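# Flip the grey finned box onto its fins

## Task

Invert the grey finned box at its current spot so it ends up resting flat on its fins with its feet pointing upward, and it stays that way once the robot lets go.

## Robot and tools

Robot: two six-joint arms, left_arm and right_arm, each with a parallel two-finger gripper. The fingers point along the gripper's +z axis and close along its y axis. end_effector_position is the point between the finger pads, roughly 1 cm short of the tips.

Frames: the scene frame has its origin at table-top height midway between the nominal bases, +x out over the table, +z up, and left_arm on the +y side. Arm names do not match image sides. Calibrated bases in the scene frame: left_arm at (+0.026, +0.257, +0.013) m, right_arm at (+0.001, -0.338, +0.037) m, each yawed only about 2 degrees, with up = +z. Every hand pose, target, offset and wrist-camera pose is in that arm's own base frame. Fixed cameras and the table use the scene frame. Printed hand poses can be off by a few centimetres.

execute_actions(actions, cameras): actions is a list of actions. Each action is a table of up to 15 rows, and each row lasts one 1/30 s step; a short table repeats its final row until 15 steps (0.5 s) are used. Every row has 14 numbers in [-1, 1]: left_arm dx, dy, dz, rx, ry, rz, opening, then the same seven for right_arm, both arms always present. The six pose numbers are offsets from that arm's Hand target as it stood when the action began, along its base axes; each row counts from that start, not from the row before, while a new action or call starts from the updated Hand target, so repeating an offset keeps moving. Scale: 1.0 equals 0.6 m or 180 degrees. rx, ry, rz form a single rotation vector, turning about the Hand target position. opening is absolute: +1 fully open (0.094 m), -1 closed. An empty actions list just reports state and images.

move(target, speed, blend, opening_speed, blocking, cameras): target is one 14-number row or a list of up to 15 rows, same layout and scale; every row is an offset from the Hand targets at the move's start, not from the previous row. Each gripper travels in a straight line and turns the short way. speed is the top path speed in m/s, 0.002 to 4.3, default 0.25 (turn rate up to twice that in rad/s), one value or one per target. blend (m) rounds corners in a list. opening_speed, at least 0.2 per second on the -1..+1 scale, makes finger motion gradual. A move runs at most 10 s of path and costs about one action per 0.5 s. It does not avoid obstacles or the other arm. blocking=false returns after about 0.5 s while it continues. The result adds a move: line naming how it ended (done, off_target, moving, held, fault) and limits such as paced or held. done means within 10 mm and 2 degrees; neither done nor off_target tells you about contact.

wait(seconds 0 to 10) lets time pass with commands held. stop brakes a running move. zoom_image(camera, region [x0, y0, x1, y1] in pixels, at most 504 by 504) enlarges part of the newest image of a camera. read_manual gives licence texts only. finished_scene(scene) ends the current scene (1 or 2) for good; call it only when the box lies fin-down, feet up, at rest without help.

Cameras (each 672x504): cam_head_left, cam_head_right, cam_high, cam_low, cam_left_wrist, cam_right_wrist. The cameras argument picks which come back: omitted or ["all"] gives all, [] gives none; a wrong name invalidates the call.

Result lines: end_effector_position (m) and end_effector_quat_wxyz in the arm's base frame; Hand target, the commanded pose after clipping, which later offsets start from; Tool commands; grip_measured on the -1..+1 scale (reads a little wide when empty, narrower than a hard part under squeeze); grip_effort_nm, gripper motor effort, negative closing; Joint positions (last entry is finger opening in m); Joint velocities, reported as within noise when still; Joint torques including arm weight, with entries 3 and 4 wrapping at ±28 N m.

Behaviour to expect: commanded orientation is limited per step to 40 degrees from the measured one, so big turns need several steps. Grippers often rest a centimetre or so short of target from friction and weight; an all-zero pose resends the target, and a remaining gap can be sent as an offset. An arm blocked by an object keeps pushing until you command a target back beyond the gripper. Sending 0 for an arm's six pose numbers holds it at its Hand target; its opening number is always a command, so repeat the current one to leave it unchanged. Each pad squeezes with roughly 50 to 64 N.

Avoid: the box or anything leaving the table; dropping or releasing it while it moves; fast impacts, slams and heavy pressing (faster moves and targets deeper past contact hit harder); arms or grippers colliding or one gripper closing on the other's fingers, which can fail the scene; paths running close to an arm's own base, which can flip its shoulder posture; long holds of load, stretched arms or pushes at unreachable poses, which heat motors (MOTOR HOT appears from 85 °C; at 100 °C the arm drops and faults for 30 to 60 s or more). Loose objects may be nudged briefly by outside pushes. Thinking time lets the simulation advance.

Each tool is called after "Request:" by a JSON object that holds its "method" and its "body", one argument or row to a line.

## Session

Request:
{"method": "execute_actions", "body": {
  "actions": []
}}

Scene clock: 0.00 s.
left_arm: end_effector_position=(+0.5662, -0.1283, +0.2532) grip_measured=+1.000 grip_effort_nm=n/a end_effector_quat_wxyz=(+0.190, -0.223, +0.955, +0.036) | right_arm: end_effector_position=(+0.4375, +0.0835, +0.2914) grip_measured=+1.000 grip_effort_nm=n/a end_effector_quat_wxyz=(+0.162, -0.288, +0.887, +0.322)
Joint positions: left_arm=[-0.296 1.668 1.62 -1.222 -0.251 -0.715 0.094] | right_arm=[-0.072 1.426 1.367 -1.439 -0.734 -0.671 0.094]
Joint velocities: within noise
Joint torques (N m): no reading
Heat: left arm: hottest elbow 33 °C; right arm: hottest waist 32 °C.
Hand target: left_arm +0.5722, -0.1301, +0.2596; +0.198, -0.224, +0.954, +0.032 | right_arm +0.4432, +0.0831, +0.3022; +0.174, -0.292, +0.885, +0.317
Tool commands: left_gripper/opening=+1.0 right_gripper/opening=+1.0

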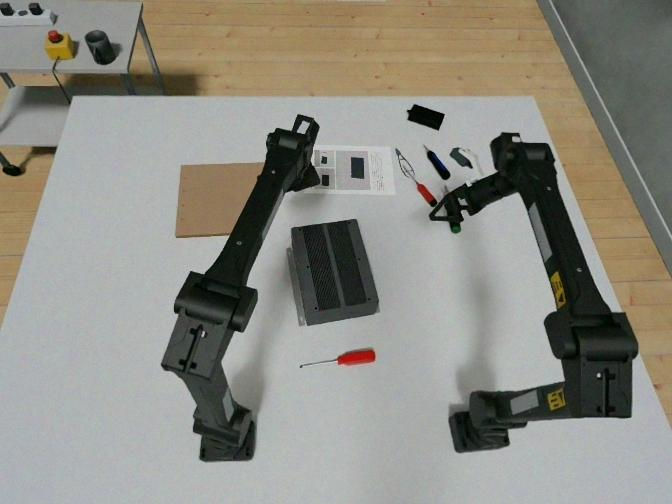

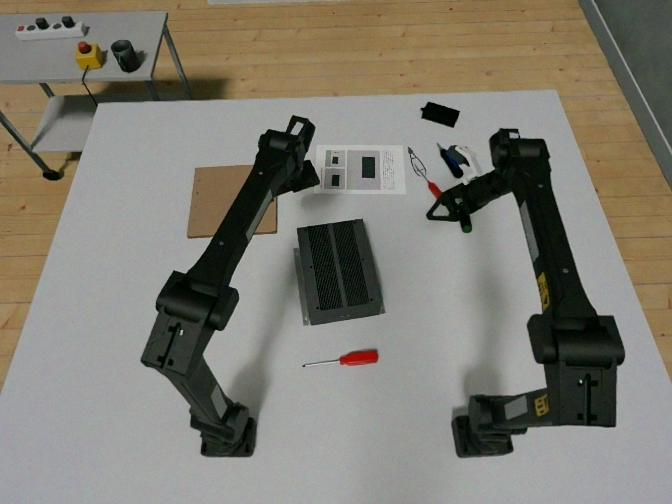

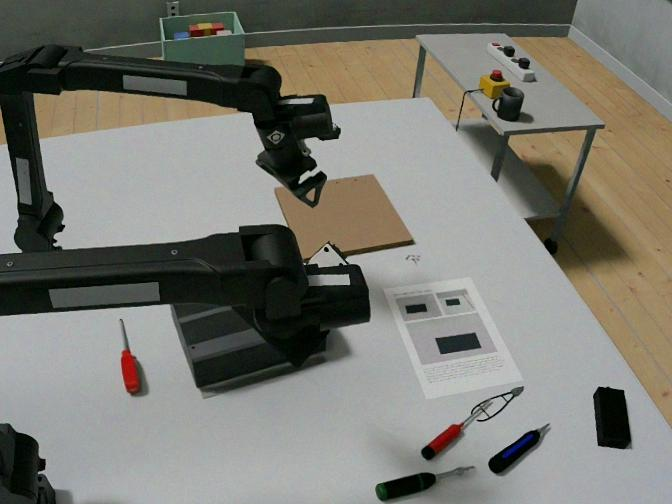

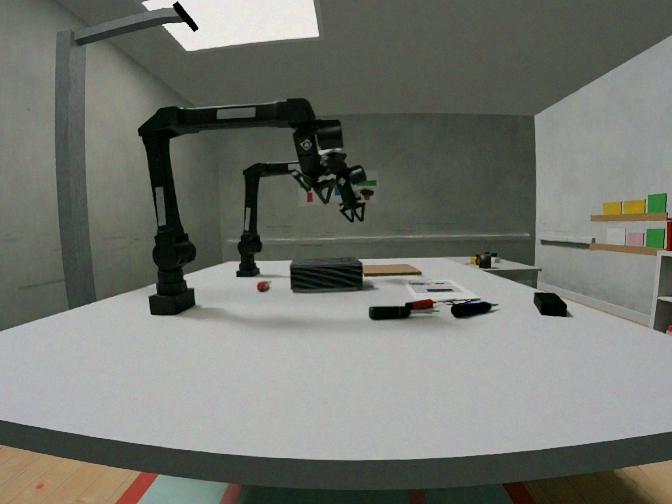

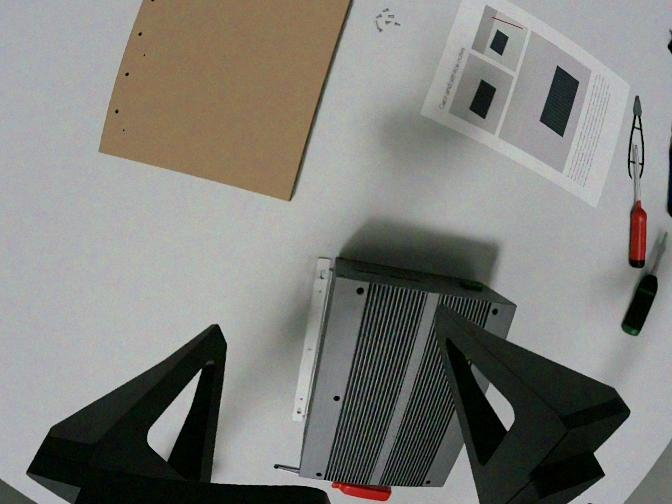

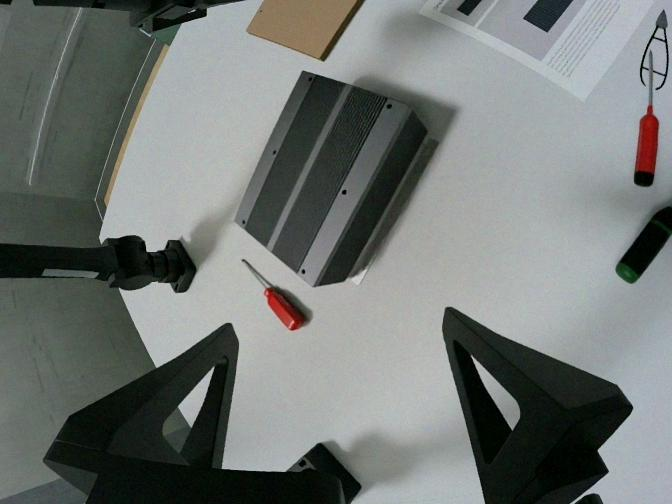

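Request:
{"method": "zoom_image", "body": {
  "camera": "cam_low",
  "region": [270, 240, 390, 310]
}}

Request:
{"method": "zoom_image", "body": {
  "camera": "cam_right_wrist",
  "region": [220, 60, 460, 300]
}}

Request:
{"method": "zoom_image", "body": {
  "camera": "cam_left_wrist",
  "region": [270, 230, 530, 500]
}}

Request:
{"method": "zoom_image", "body": {
  "camera": "cam_head_left",
  "region": [270, 200, 400, 340]
}}

Scaled by 4.200.

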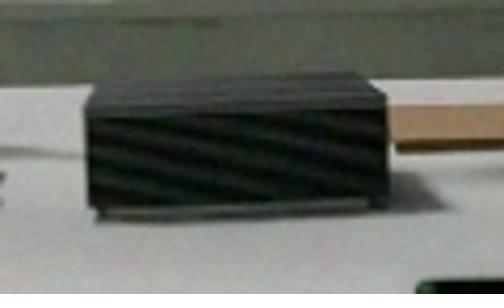

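Scaled by 2.100 from the camera's 672x504 image, which has a finer 960x720 frame.

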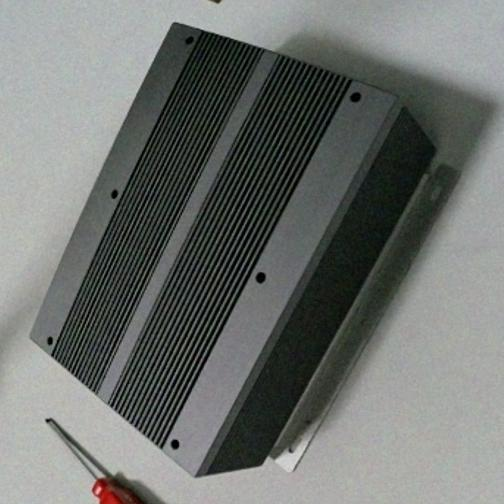

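Scaled by 1.867 from the camera's 672x504 image, which has a finer 960x720 frame.

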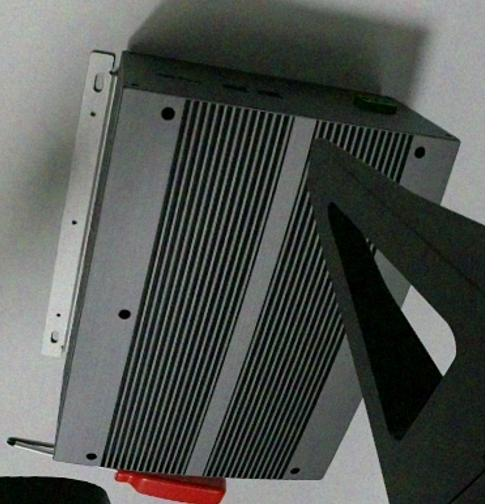

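Scaled by 3.600.

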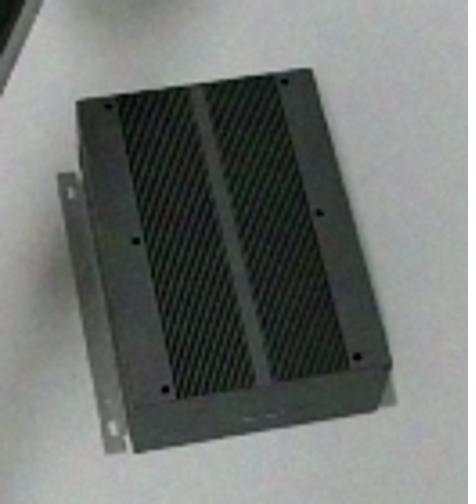

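Request:
{"method": "move", "body": {
  "target": [
    [-0.418,0.078,0,-0.317,0.016,-0.136,-1,-0.052,0.012,-0.1,0.07,0.193,-0.075,-1],
    [-0.418,0.078,-0.238,-0.317,0.016,-0.136,-1,-0.052,0.012,-0.348,0.07,0.193,-0.075,-1]
  ],
  "blend": [0.05,0]
}}

Scene clock: 116.03 s.
left_arm: end_effector_position=(+0.3196, -0.0848, +0.1220) grip_measured=-0.989 grip_effort_nm=-0.598 end_effector_quat_wxyz=(+0.049, -0.088, +0.883, -0.459) | right_arm: end_effector_position=(+0.4064, +0.0960, +0.0927) grip_measured=-0.986 grip_effort_nm=-0.764 end_effector_quat_wxyz=(-0.038, -0.068, +0.884, +0.460)
Joint positions: left_arm=[0.181 1.284 0.676 -0.929 0.958 -0.036 0.001] | right_arm=[-0.099 1.74 1.089 -1.269 -0.914 -0.425 0.001]
Joint velocities: within noise
Joint torques (N m): left_arm=[-0.32 -4.37 7.02 1.16 0.75 -0.07] | right_arm=[-2.32 -12.28 6.31 0.27 -0.77 -0.08]
Heat: left arm: hottest elbow 44 °C; right arm: hottest elbow 39 °C.
Hand target: left_arm +0.3213, -0.0834, +0.1167; +0.047, -0.090, +0.882, -0.460 | right_arm +0.4119, +0.0904, +0.0932; -0.032, -0.060, +0.885, +0.461
Off the commanded pose: left_arm 0.006 m, 0 deg | right_arm 0.008 m, 1 deg.
move: done

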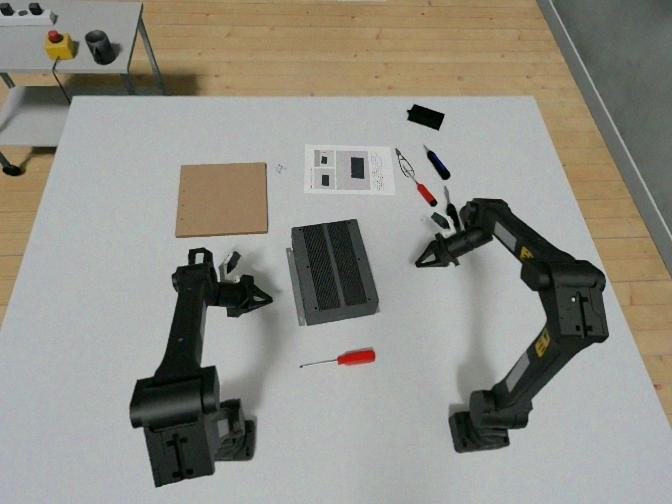

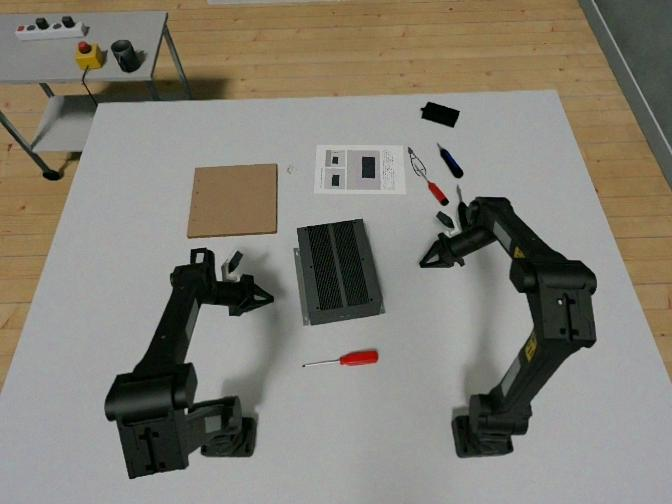

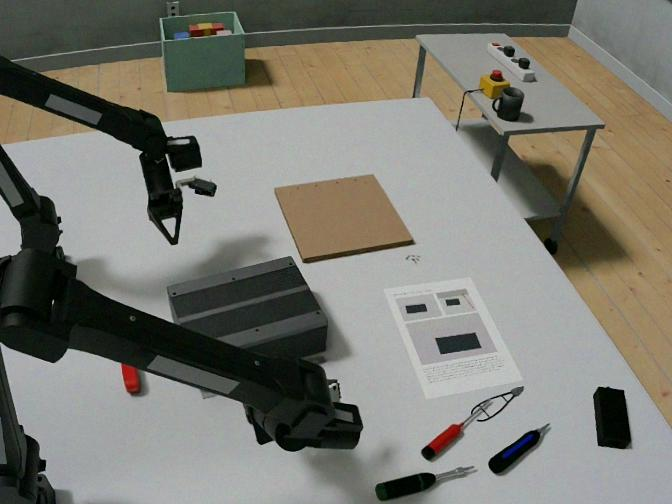

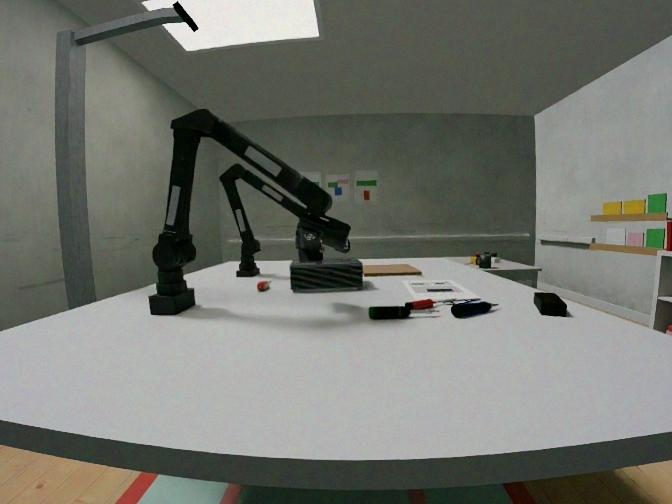

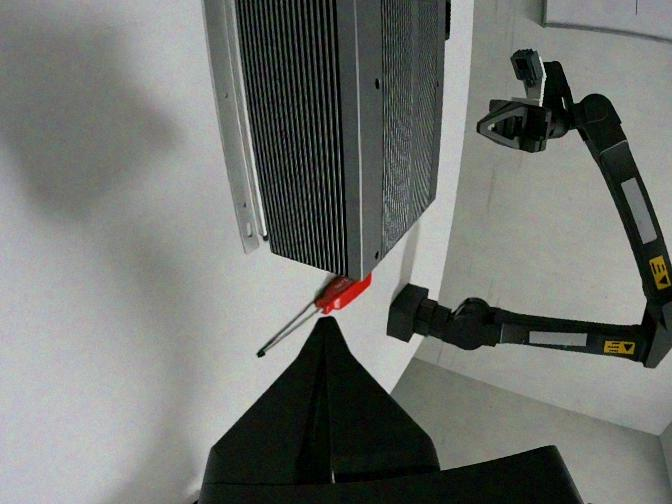

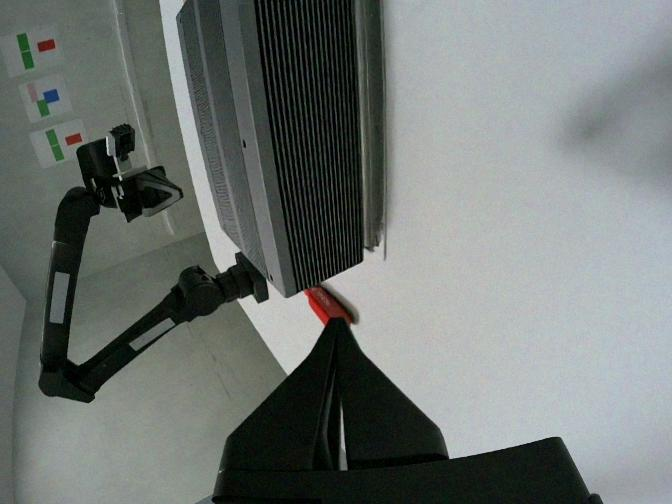

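Request:
{"method": "move", "body": {
  "target": [0.033,-0.097,-0.133,0,0,0,-1,-0.09,0.167,-0.133,0,0,0,-1],
  "speed": 0.12
}}

Scene clock: 139.83 s.
left_arm: end_effector_position=(+0.3445, -0.1383, +0.0452) grip_measured=-0.989 grip_effort_nm=-0.593 end_effector_quat_wxyz=(+0.058, -0.085, +0.881, -0.461) | right_arm: end_effector_position=(+0.3585, +0.1861, +0.0134) grip_measured=-0.986 grip_effort_nm=-0.769 end_effector_quat_wxyz=(-0.031, -0.057, +0.885, +0.461)
Joint positions: left_arm=[0 1.48 0.575 -0.359 0.932 -0.347 0.001] | right_arm=[0.124 1.74 0.809 -0.651 -0.96 -0.01 0.001]
Joint velocities: within noise
Joint torques (N m): left_arm=[-1.67 -5.71 5.42 1.7 0.47 -0.23] | right_arm=[0.62 -10.81 4.6 0.92 -0.61 -0.02]
Heat: left arm: hottest elbow 41 °C; right arm: hottest elbow 39 °C.
Hand target: left_arm +0.3412, -0.1416, +0.0370; +0.047, -0.090, +0.882, -0.460 | right_arm +0.3580, +0.1905, +0.0134; -0.031, -0.060, +0.885, +0.461
Off the commanded pose: left_arm 0.010 m, 1 deg | right_arm 0.005 m, 0 deg.
move: done

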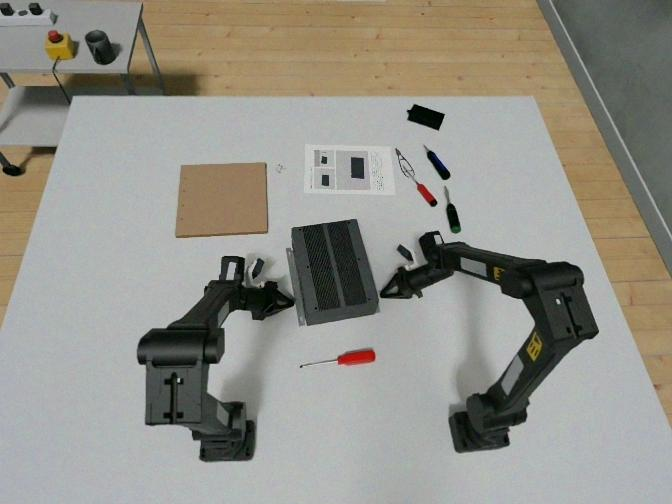

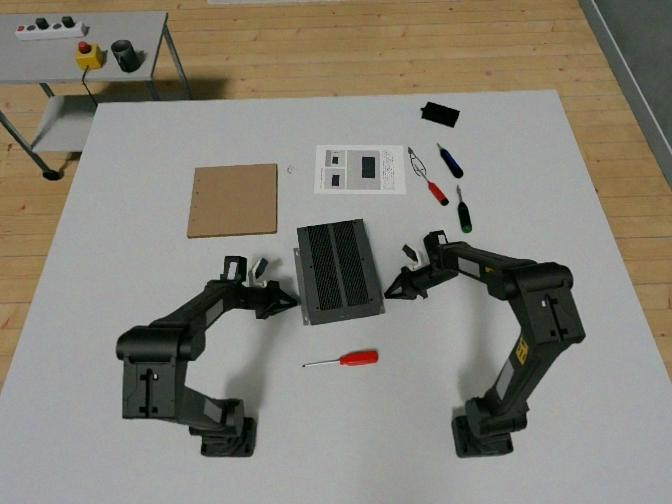

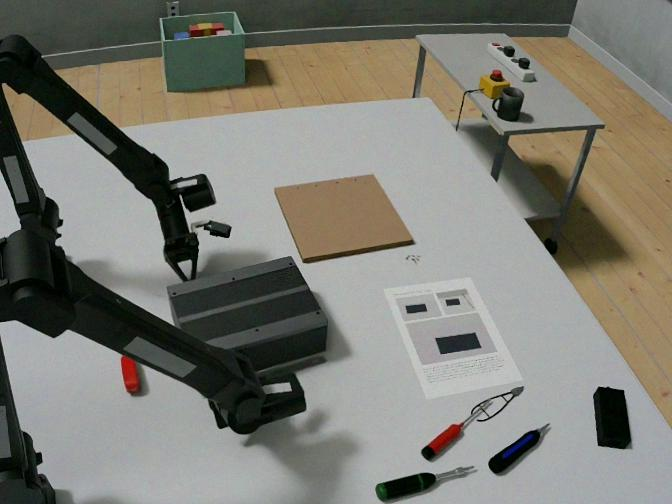

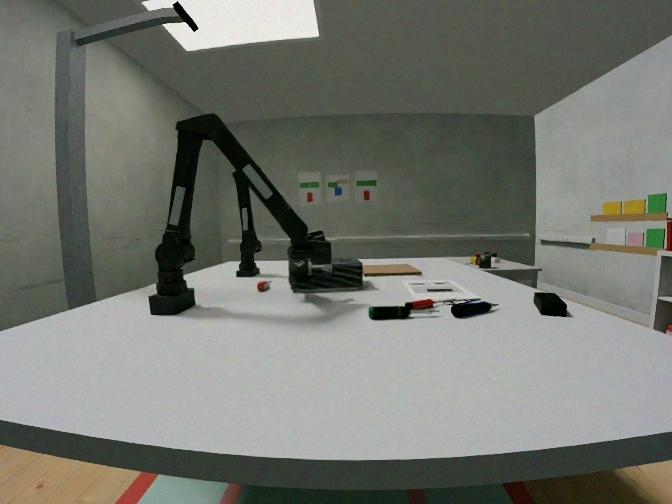

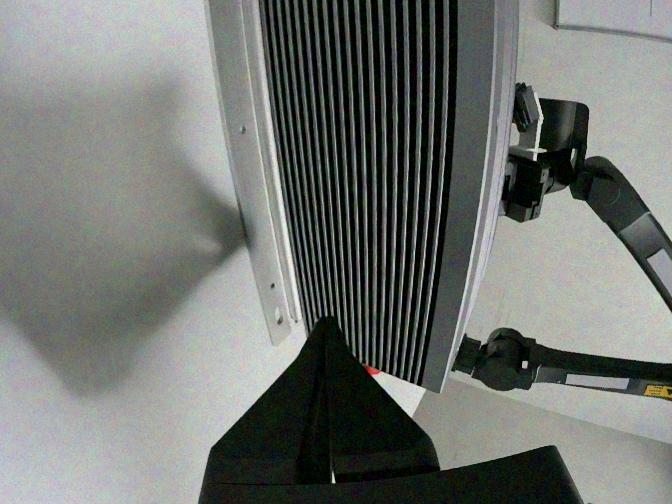

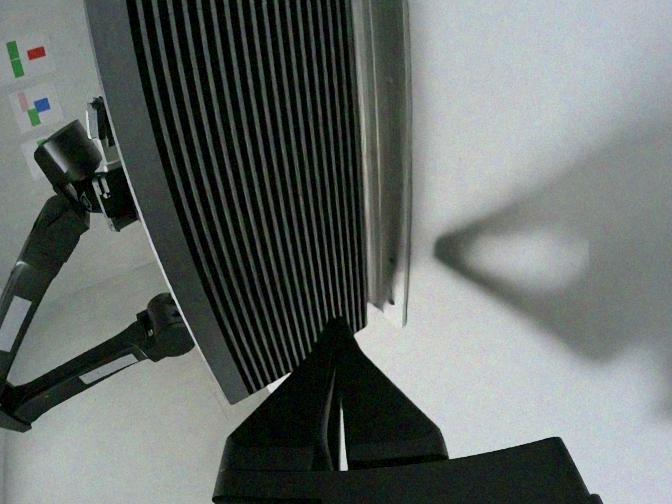

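Request:
{"method": "move", "body": {
  "target": [
    [0.0068,-0.0325,-0.008,0,0,0,-1,-0.0045,0.033,0,0,0,0,-1],
    [0.01,-0.049,-0.008,0,0,0,-1,-0.0067,0.05,0,0,0,0,-1]
  ],
  "speed": 0.05,
  "cameras": ["cam_left_wrist","cam_right_wrist"]
}}

Scene clock: 150.33 s.
left_arm: end_effector_position=(+0.3496, -0.1662, +0.0400) grip_measured=-0.989 grip_effort_nm=-0.593 end_effector_quat_wxyz=(+0.056, -0.088, +0.882, -0.460) | right_arm: end_effector_position=(+0.3568, +0.2071, +0.0103) grip_measured=-0.986 grip_effort_nm=-0.769 end_effector_quat_wxyz=(-0.032, -0.044, +0.887, +0.459)
Joint positions: left_arm=[-0.087 1.502 0.567 -0.225 0.9 -0.487 0.001] | right_arm=[0.18 1.734 0.786 -0.538 -0.955 0.125 0.001]
Joint velocities: within noise
Joint torques (N m): left_arm=[-1.9 -5.77 5.57 2.04 0.46 -0.25] | right_arm=[2.49 -11.87 4.71 1.51 -0.72 0.01]
Heat: left arm: hottest elbow 40 °C; right arm: hottest elbow 38 °C.
Hand target: left_arm +0.3473, -0.1710, +0.0322; +0.047, -0.090, +0.882, -0.460 | right_arm +0.3540, +0.2206, +0.0135; -0.031, -0.060, +0.885, +0.461
Off the commanded pose: left_arm 0.009 m, 1 deg | right_arm 0.014 m, 2 deg.
move: off_target (right_arm)
Images, in order (width x height): cam_left_wrist 672x504, cam_right_wrist 672x504.

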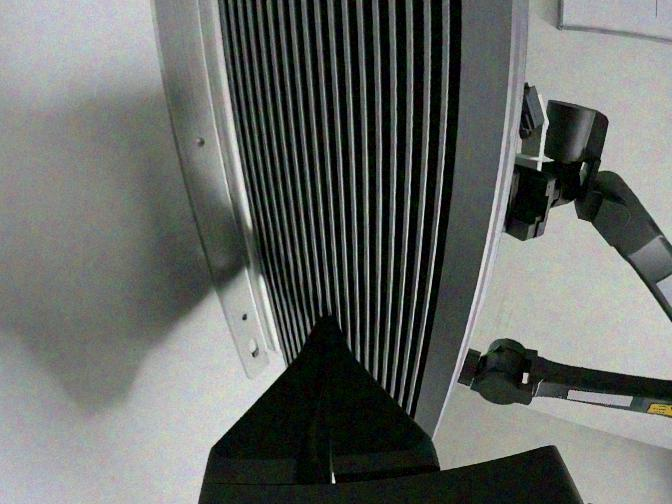

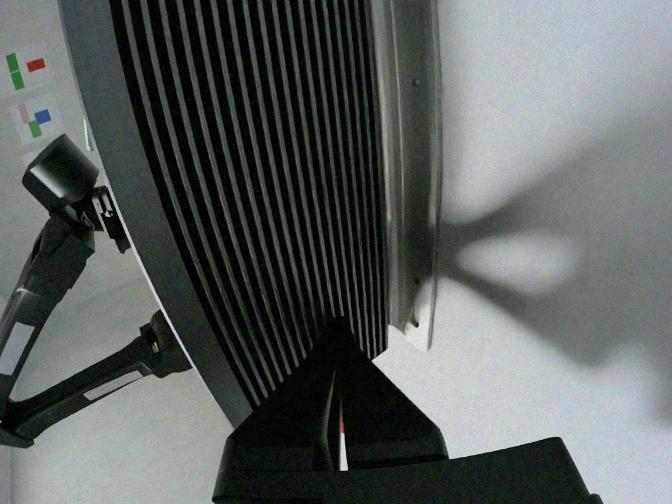

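Request:
{"method": "move", "body": {
  "target": [0.0085,-0.041,0,0,0,0,-1,-0.0045,0.033,0,0,0,0,-1],
  "speed": 0.05,
  "cameras": ["cam_left_wrist","cam_right_wrist"]
}}

Scene clock: 157.00 s.
left_arm: end_effector_position=(+0.3581, -0.1654, +0.0401) grip_measured=-0.989 grip_effort_nm=-0.593 end_effector_quat_wxyz=(+0.062, -0.119, +0.879, -0.458) | right_arm: end_effector_position=(+0.3596, +0.2080, +0.0103) grip_measured=-0.986 grip_effort_nm=-0.769 end_effector_quat_wxyz=(-0.025, -0.024, +0.890, +0.454)
Joint positions: left_arm=[-0.09 1.502 0.562 -0.164 0.875 -0.582 0.001] | right_arm=[0.186 1.718 0.768 -0.478 -0.937 0.205 0.001]
Joint velocities: within noise
Joint torques (N m): left_arm=[-7.65 -5.25 6.27 2.95 0.29 -0.28] | right_arm=[5.6 -10.64 5.48 1.94 -1.12 0.06]
Heat: left arm: hottest elbow 40 °C; right arm: hottest elbow 38 °C.
Hand target: left_arm +0.3525, -0.1956, +0.0322; +0.047, -0.090, +0.882, -0.460 | right_arm +0.3513, +0.2404, +0.0135; -0.031, -0.060, +0.885, +0.461
Off the commanded pose: left_arm 0.032 m, 4 deg | right_arm 0.034 m, 4 deg.
move: off_target (left_arm, right_arm)
Images, in order (width x height): cam_left_wrist 672x504, cam_right_wrist 672x504.

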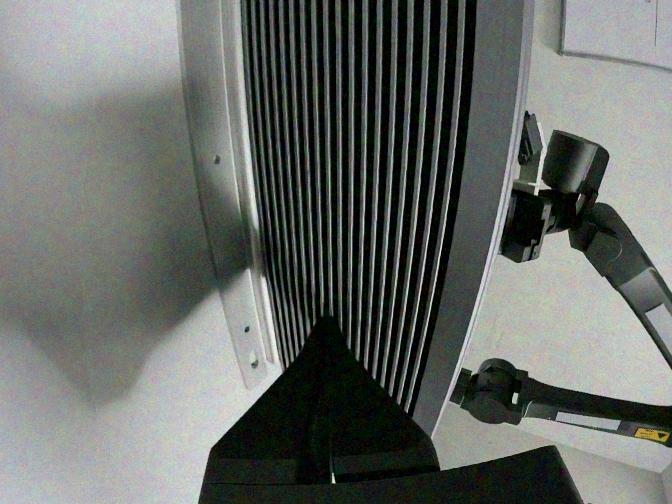

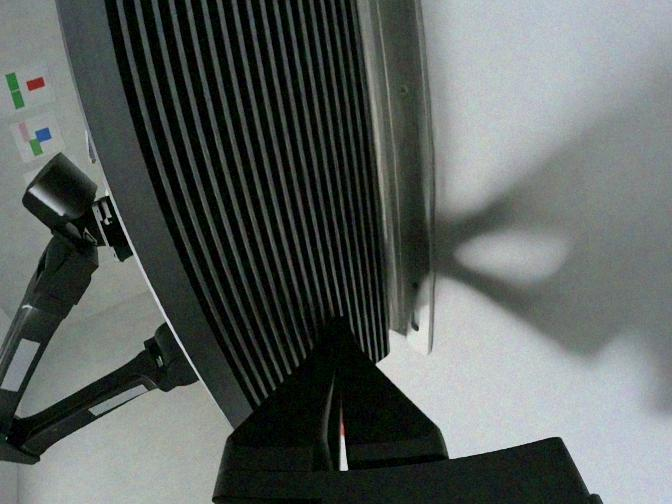

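Request:
{"method": "move", "body": {
  "target": [
    [0.0085,-0.041,0.01,0,0,0,-1,-0.0056,0.041,0.01,0,0,0,-1],
    [0.0085,-0.041,0.1,0,0,0,-1,-0.0056,0.041,0.1,0,0,0,-1]
  ],
  "speed": 0.06
}}

Scene clock: 164.67 s.
left_arm: end_effector_position=(+0.3449, -0.1680, +0.0477) grip_measured=-0.989 grip_effort_nm=-0.593 end_effector_quat_wxyz=(+0.040, -0.159, +0.894, -0.416) | right_arm: end_effector_position=(+0.3413, +0.2083, +0.0181) grip_measured=-0.986 grip_effort_nm=-0.769 end_effector_quat_wxyz=(-0.053, +0.009, +0.909, +0.412)
Joint positions: left_arm=[-0.134 1.418 0.562 -0.282 0.773 -0.665 0.001] | right_arm=[0.22 1.648 0.75 -0.556 -0.852 0.293 0.001]
Joint velocities: within noise
Joint torques (N m): left_arm=[-9.41 -9.88 11.44 1.57 3.26 -0.3] | right_arm=[7 -16.21 8.95 1.06 -4.4 0.05]
Heat: left arm: hottest elbow 40 °C; right arm: hottest elbow 37 °C.
Hand target: left_arm +0.3575, -0.2201, +0.0921; +0.047, -0.090, +0.882, -0.460 | right_arm +0.3480, +0.2650, +0.0735; -0.031, -0.060, +0.885, +0.461
Off the commanded pose: left_arm 0.070 m, 9 deg | right_arm 0.080 m, 10 deg.
move: off_target (left_arm, right_arm)

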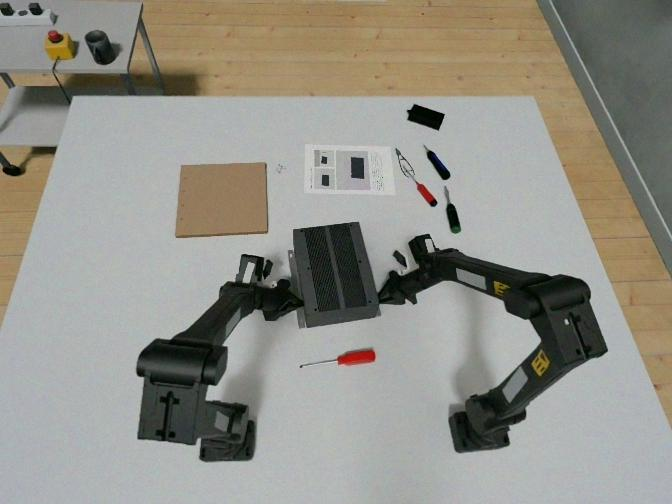

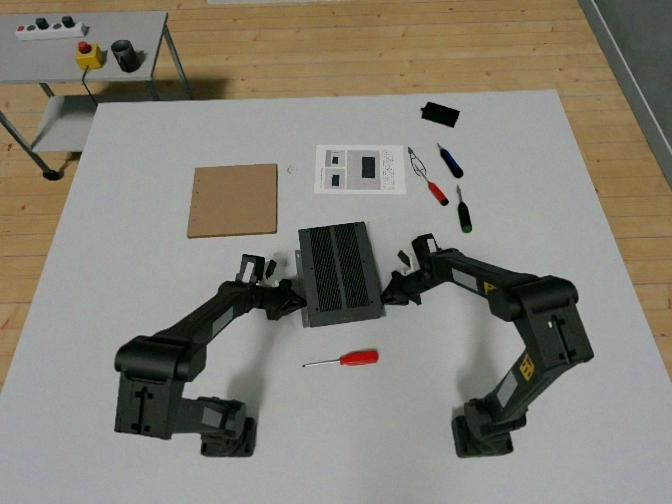

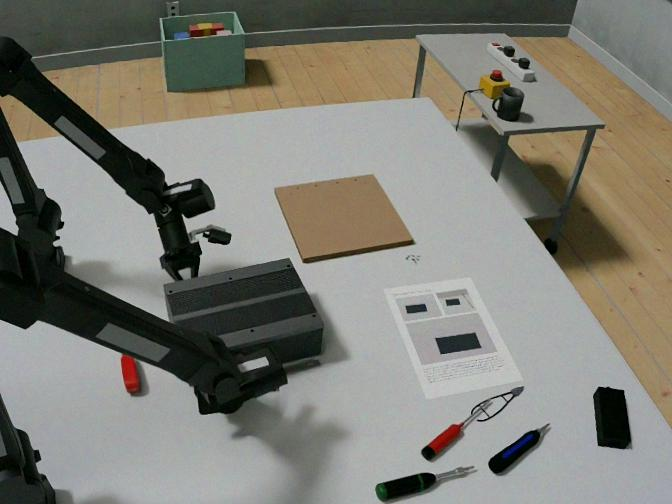

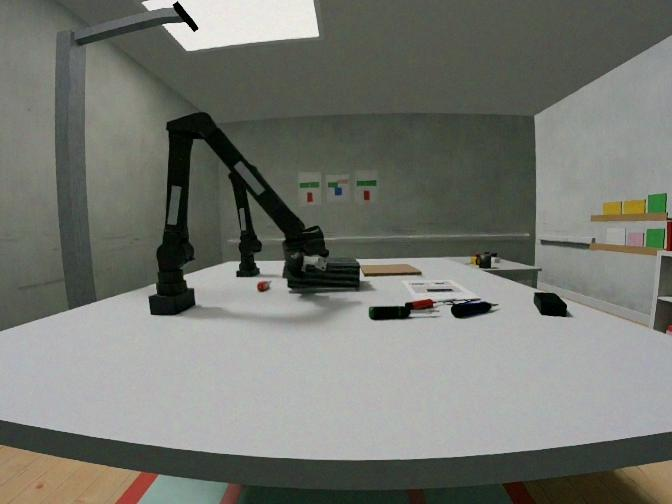

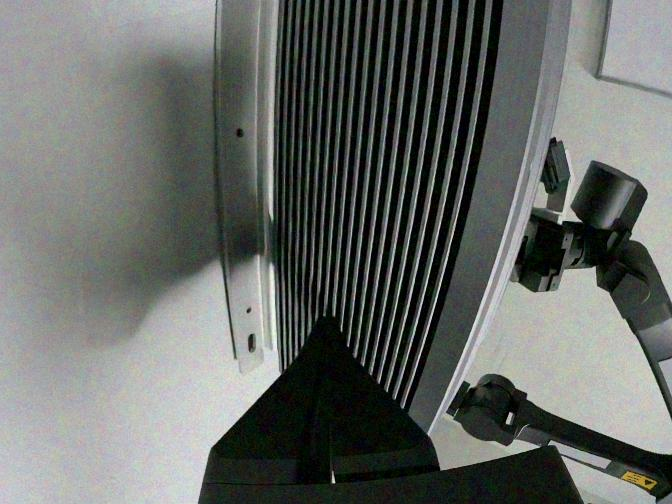

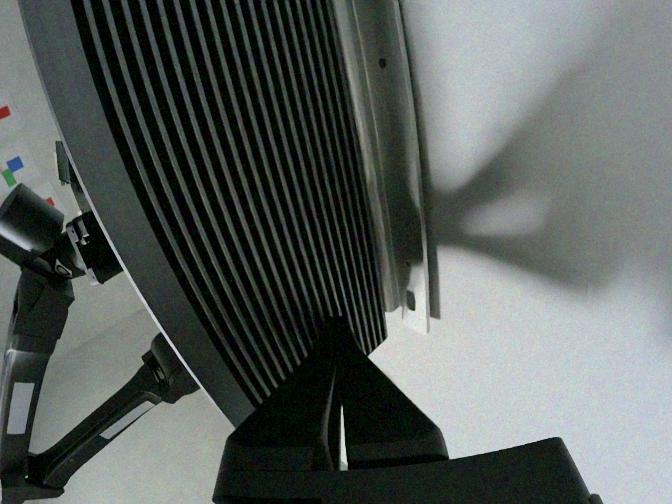

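Request:
{"method": "move", "body": {
  "target": [
    [0.006,-0.029,0.0,0,0,0,-1,-0.0039,0.029,0.0,0,0,0,-1],
    [0.016,-0.027,0.16,0,0,0,-1,0.006,0.03,0.16,0,0,0,-1]
  ],
  "speed": 0.06
}}

Scene clock: 174.27 s.
left_arm: end_effector_position=(+0.3450, -0.1675, +0.1041) grip_measured=-0.989 grip_effort_nm=-0.589 end_effector_quat_wxyz=(+0.014, -0.190, +0.903, -0.386) | right_arm: end_effector_position=(+0.3251, +0.2115, +0.1050) grip_measured=-0.986 grip_effort_nm=-0.750 end_effector_quat_wxyz=(-0.074, +0.034, +0.910, +0.407)
Joint positions: left_arm=[-0.151 1.283 0.672 -0.587 0.718 -0.707 0.001] | right_arm=[0.24 1.429 0.804 -0.836 -0.847 0.363 0.001]
Joint velocities: within noise
Joint torques (N m): left_arm=[-10.4 -11.75 16.1 1.94 4.99 -0.16] | right_arm=[8.76 -11.11 15.17 2.07 -4.35 -0.16]
Heat: left arm: hottest elbow 42 °C; right arm: hottest wrist yaw 41 °C.
Hand target: left_arm +0.3671, -0.2364, +0.1882; +0.047, -0.090, +0.882, -0.460 | right_arm +0.3516, +0.2829, +0.1696; -0.031, -0.060, +0.885, +0.461
Off the commanded pose: left_arm 0.111 m, 15 deg | right_arm 0.100 m, 14 deg.
move: off_target (left_arm, right_arm)

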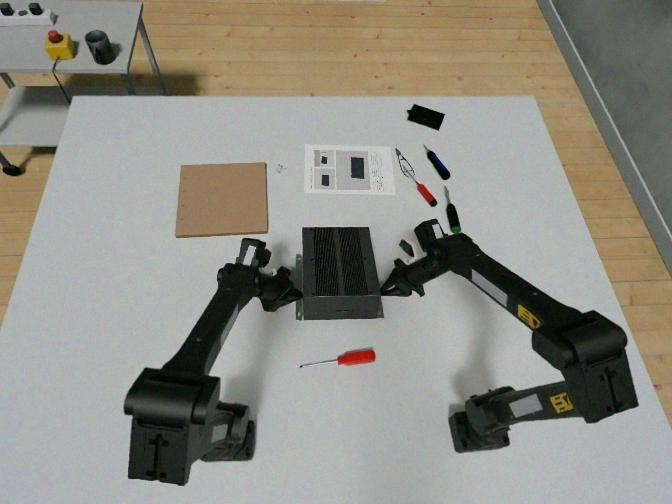

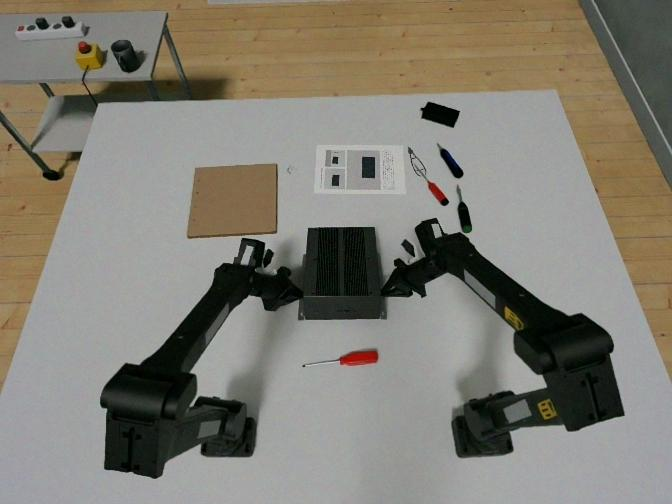

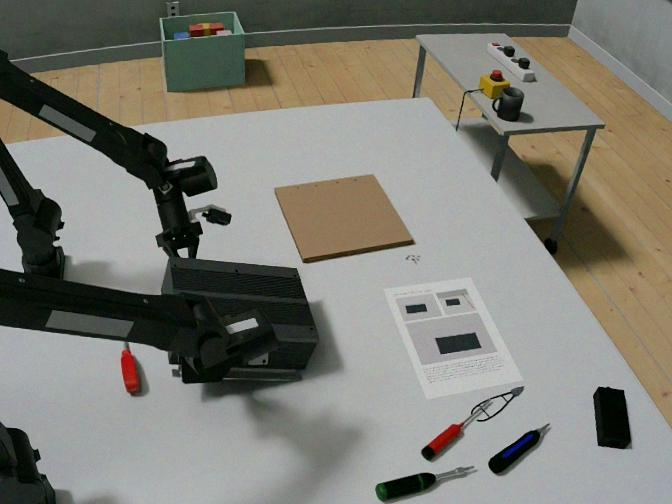

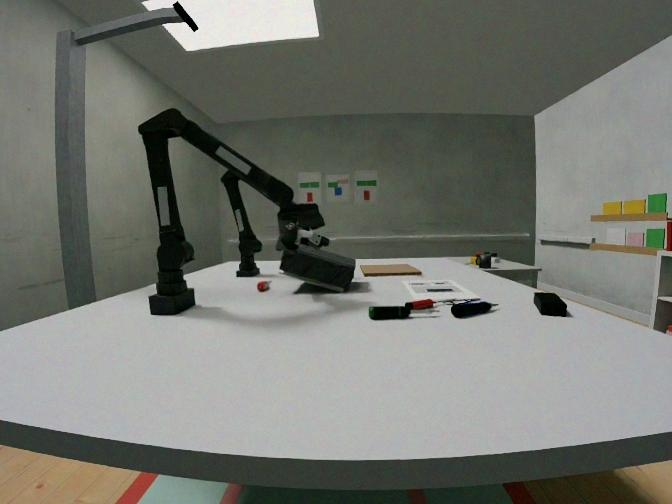

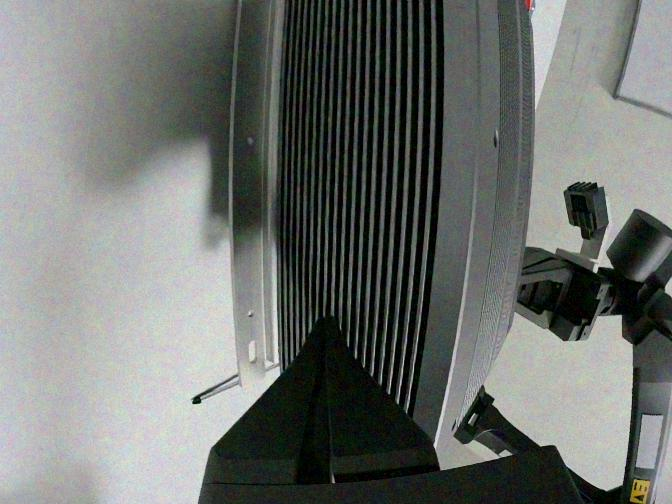

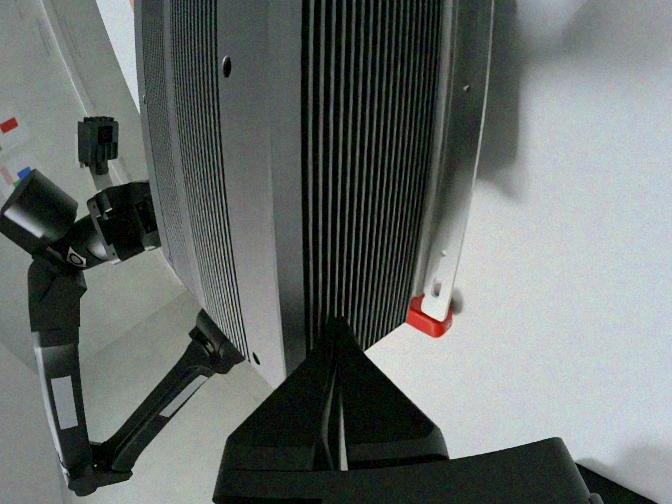

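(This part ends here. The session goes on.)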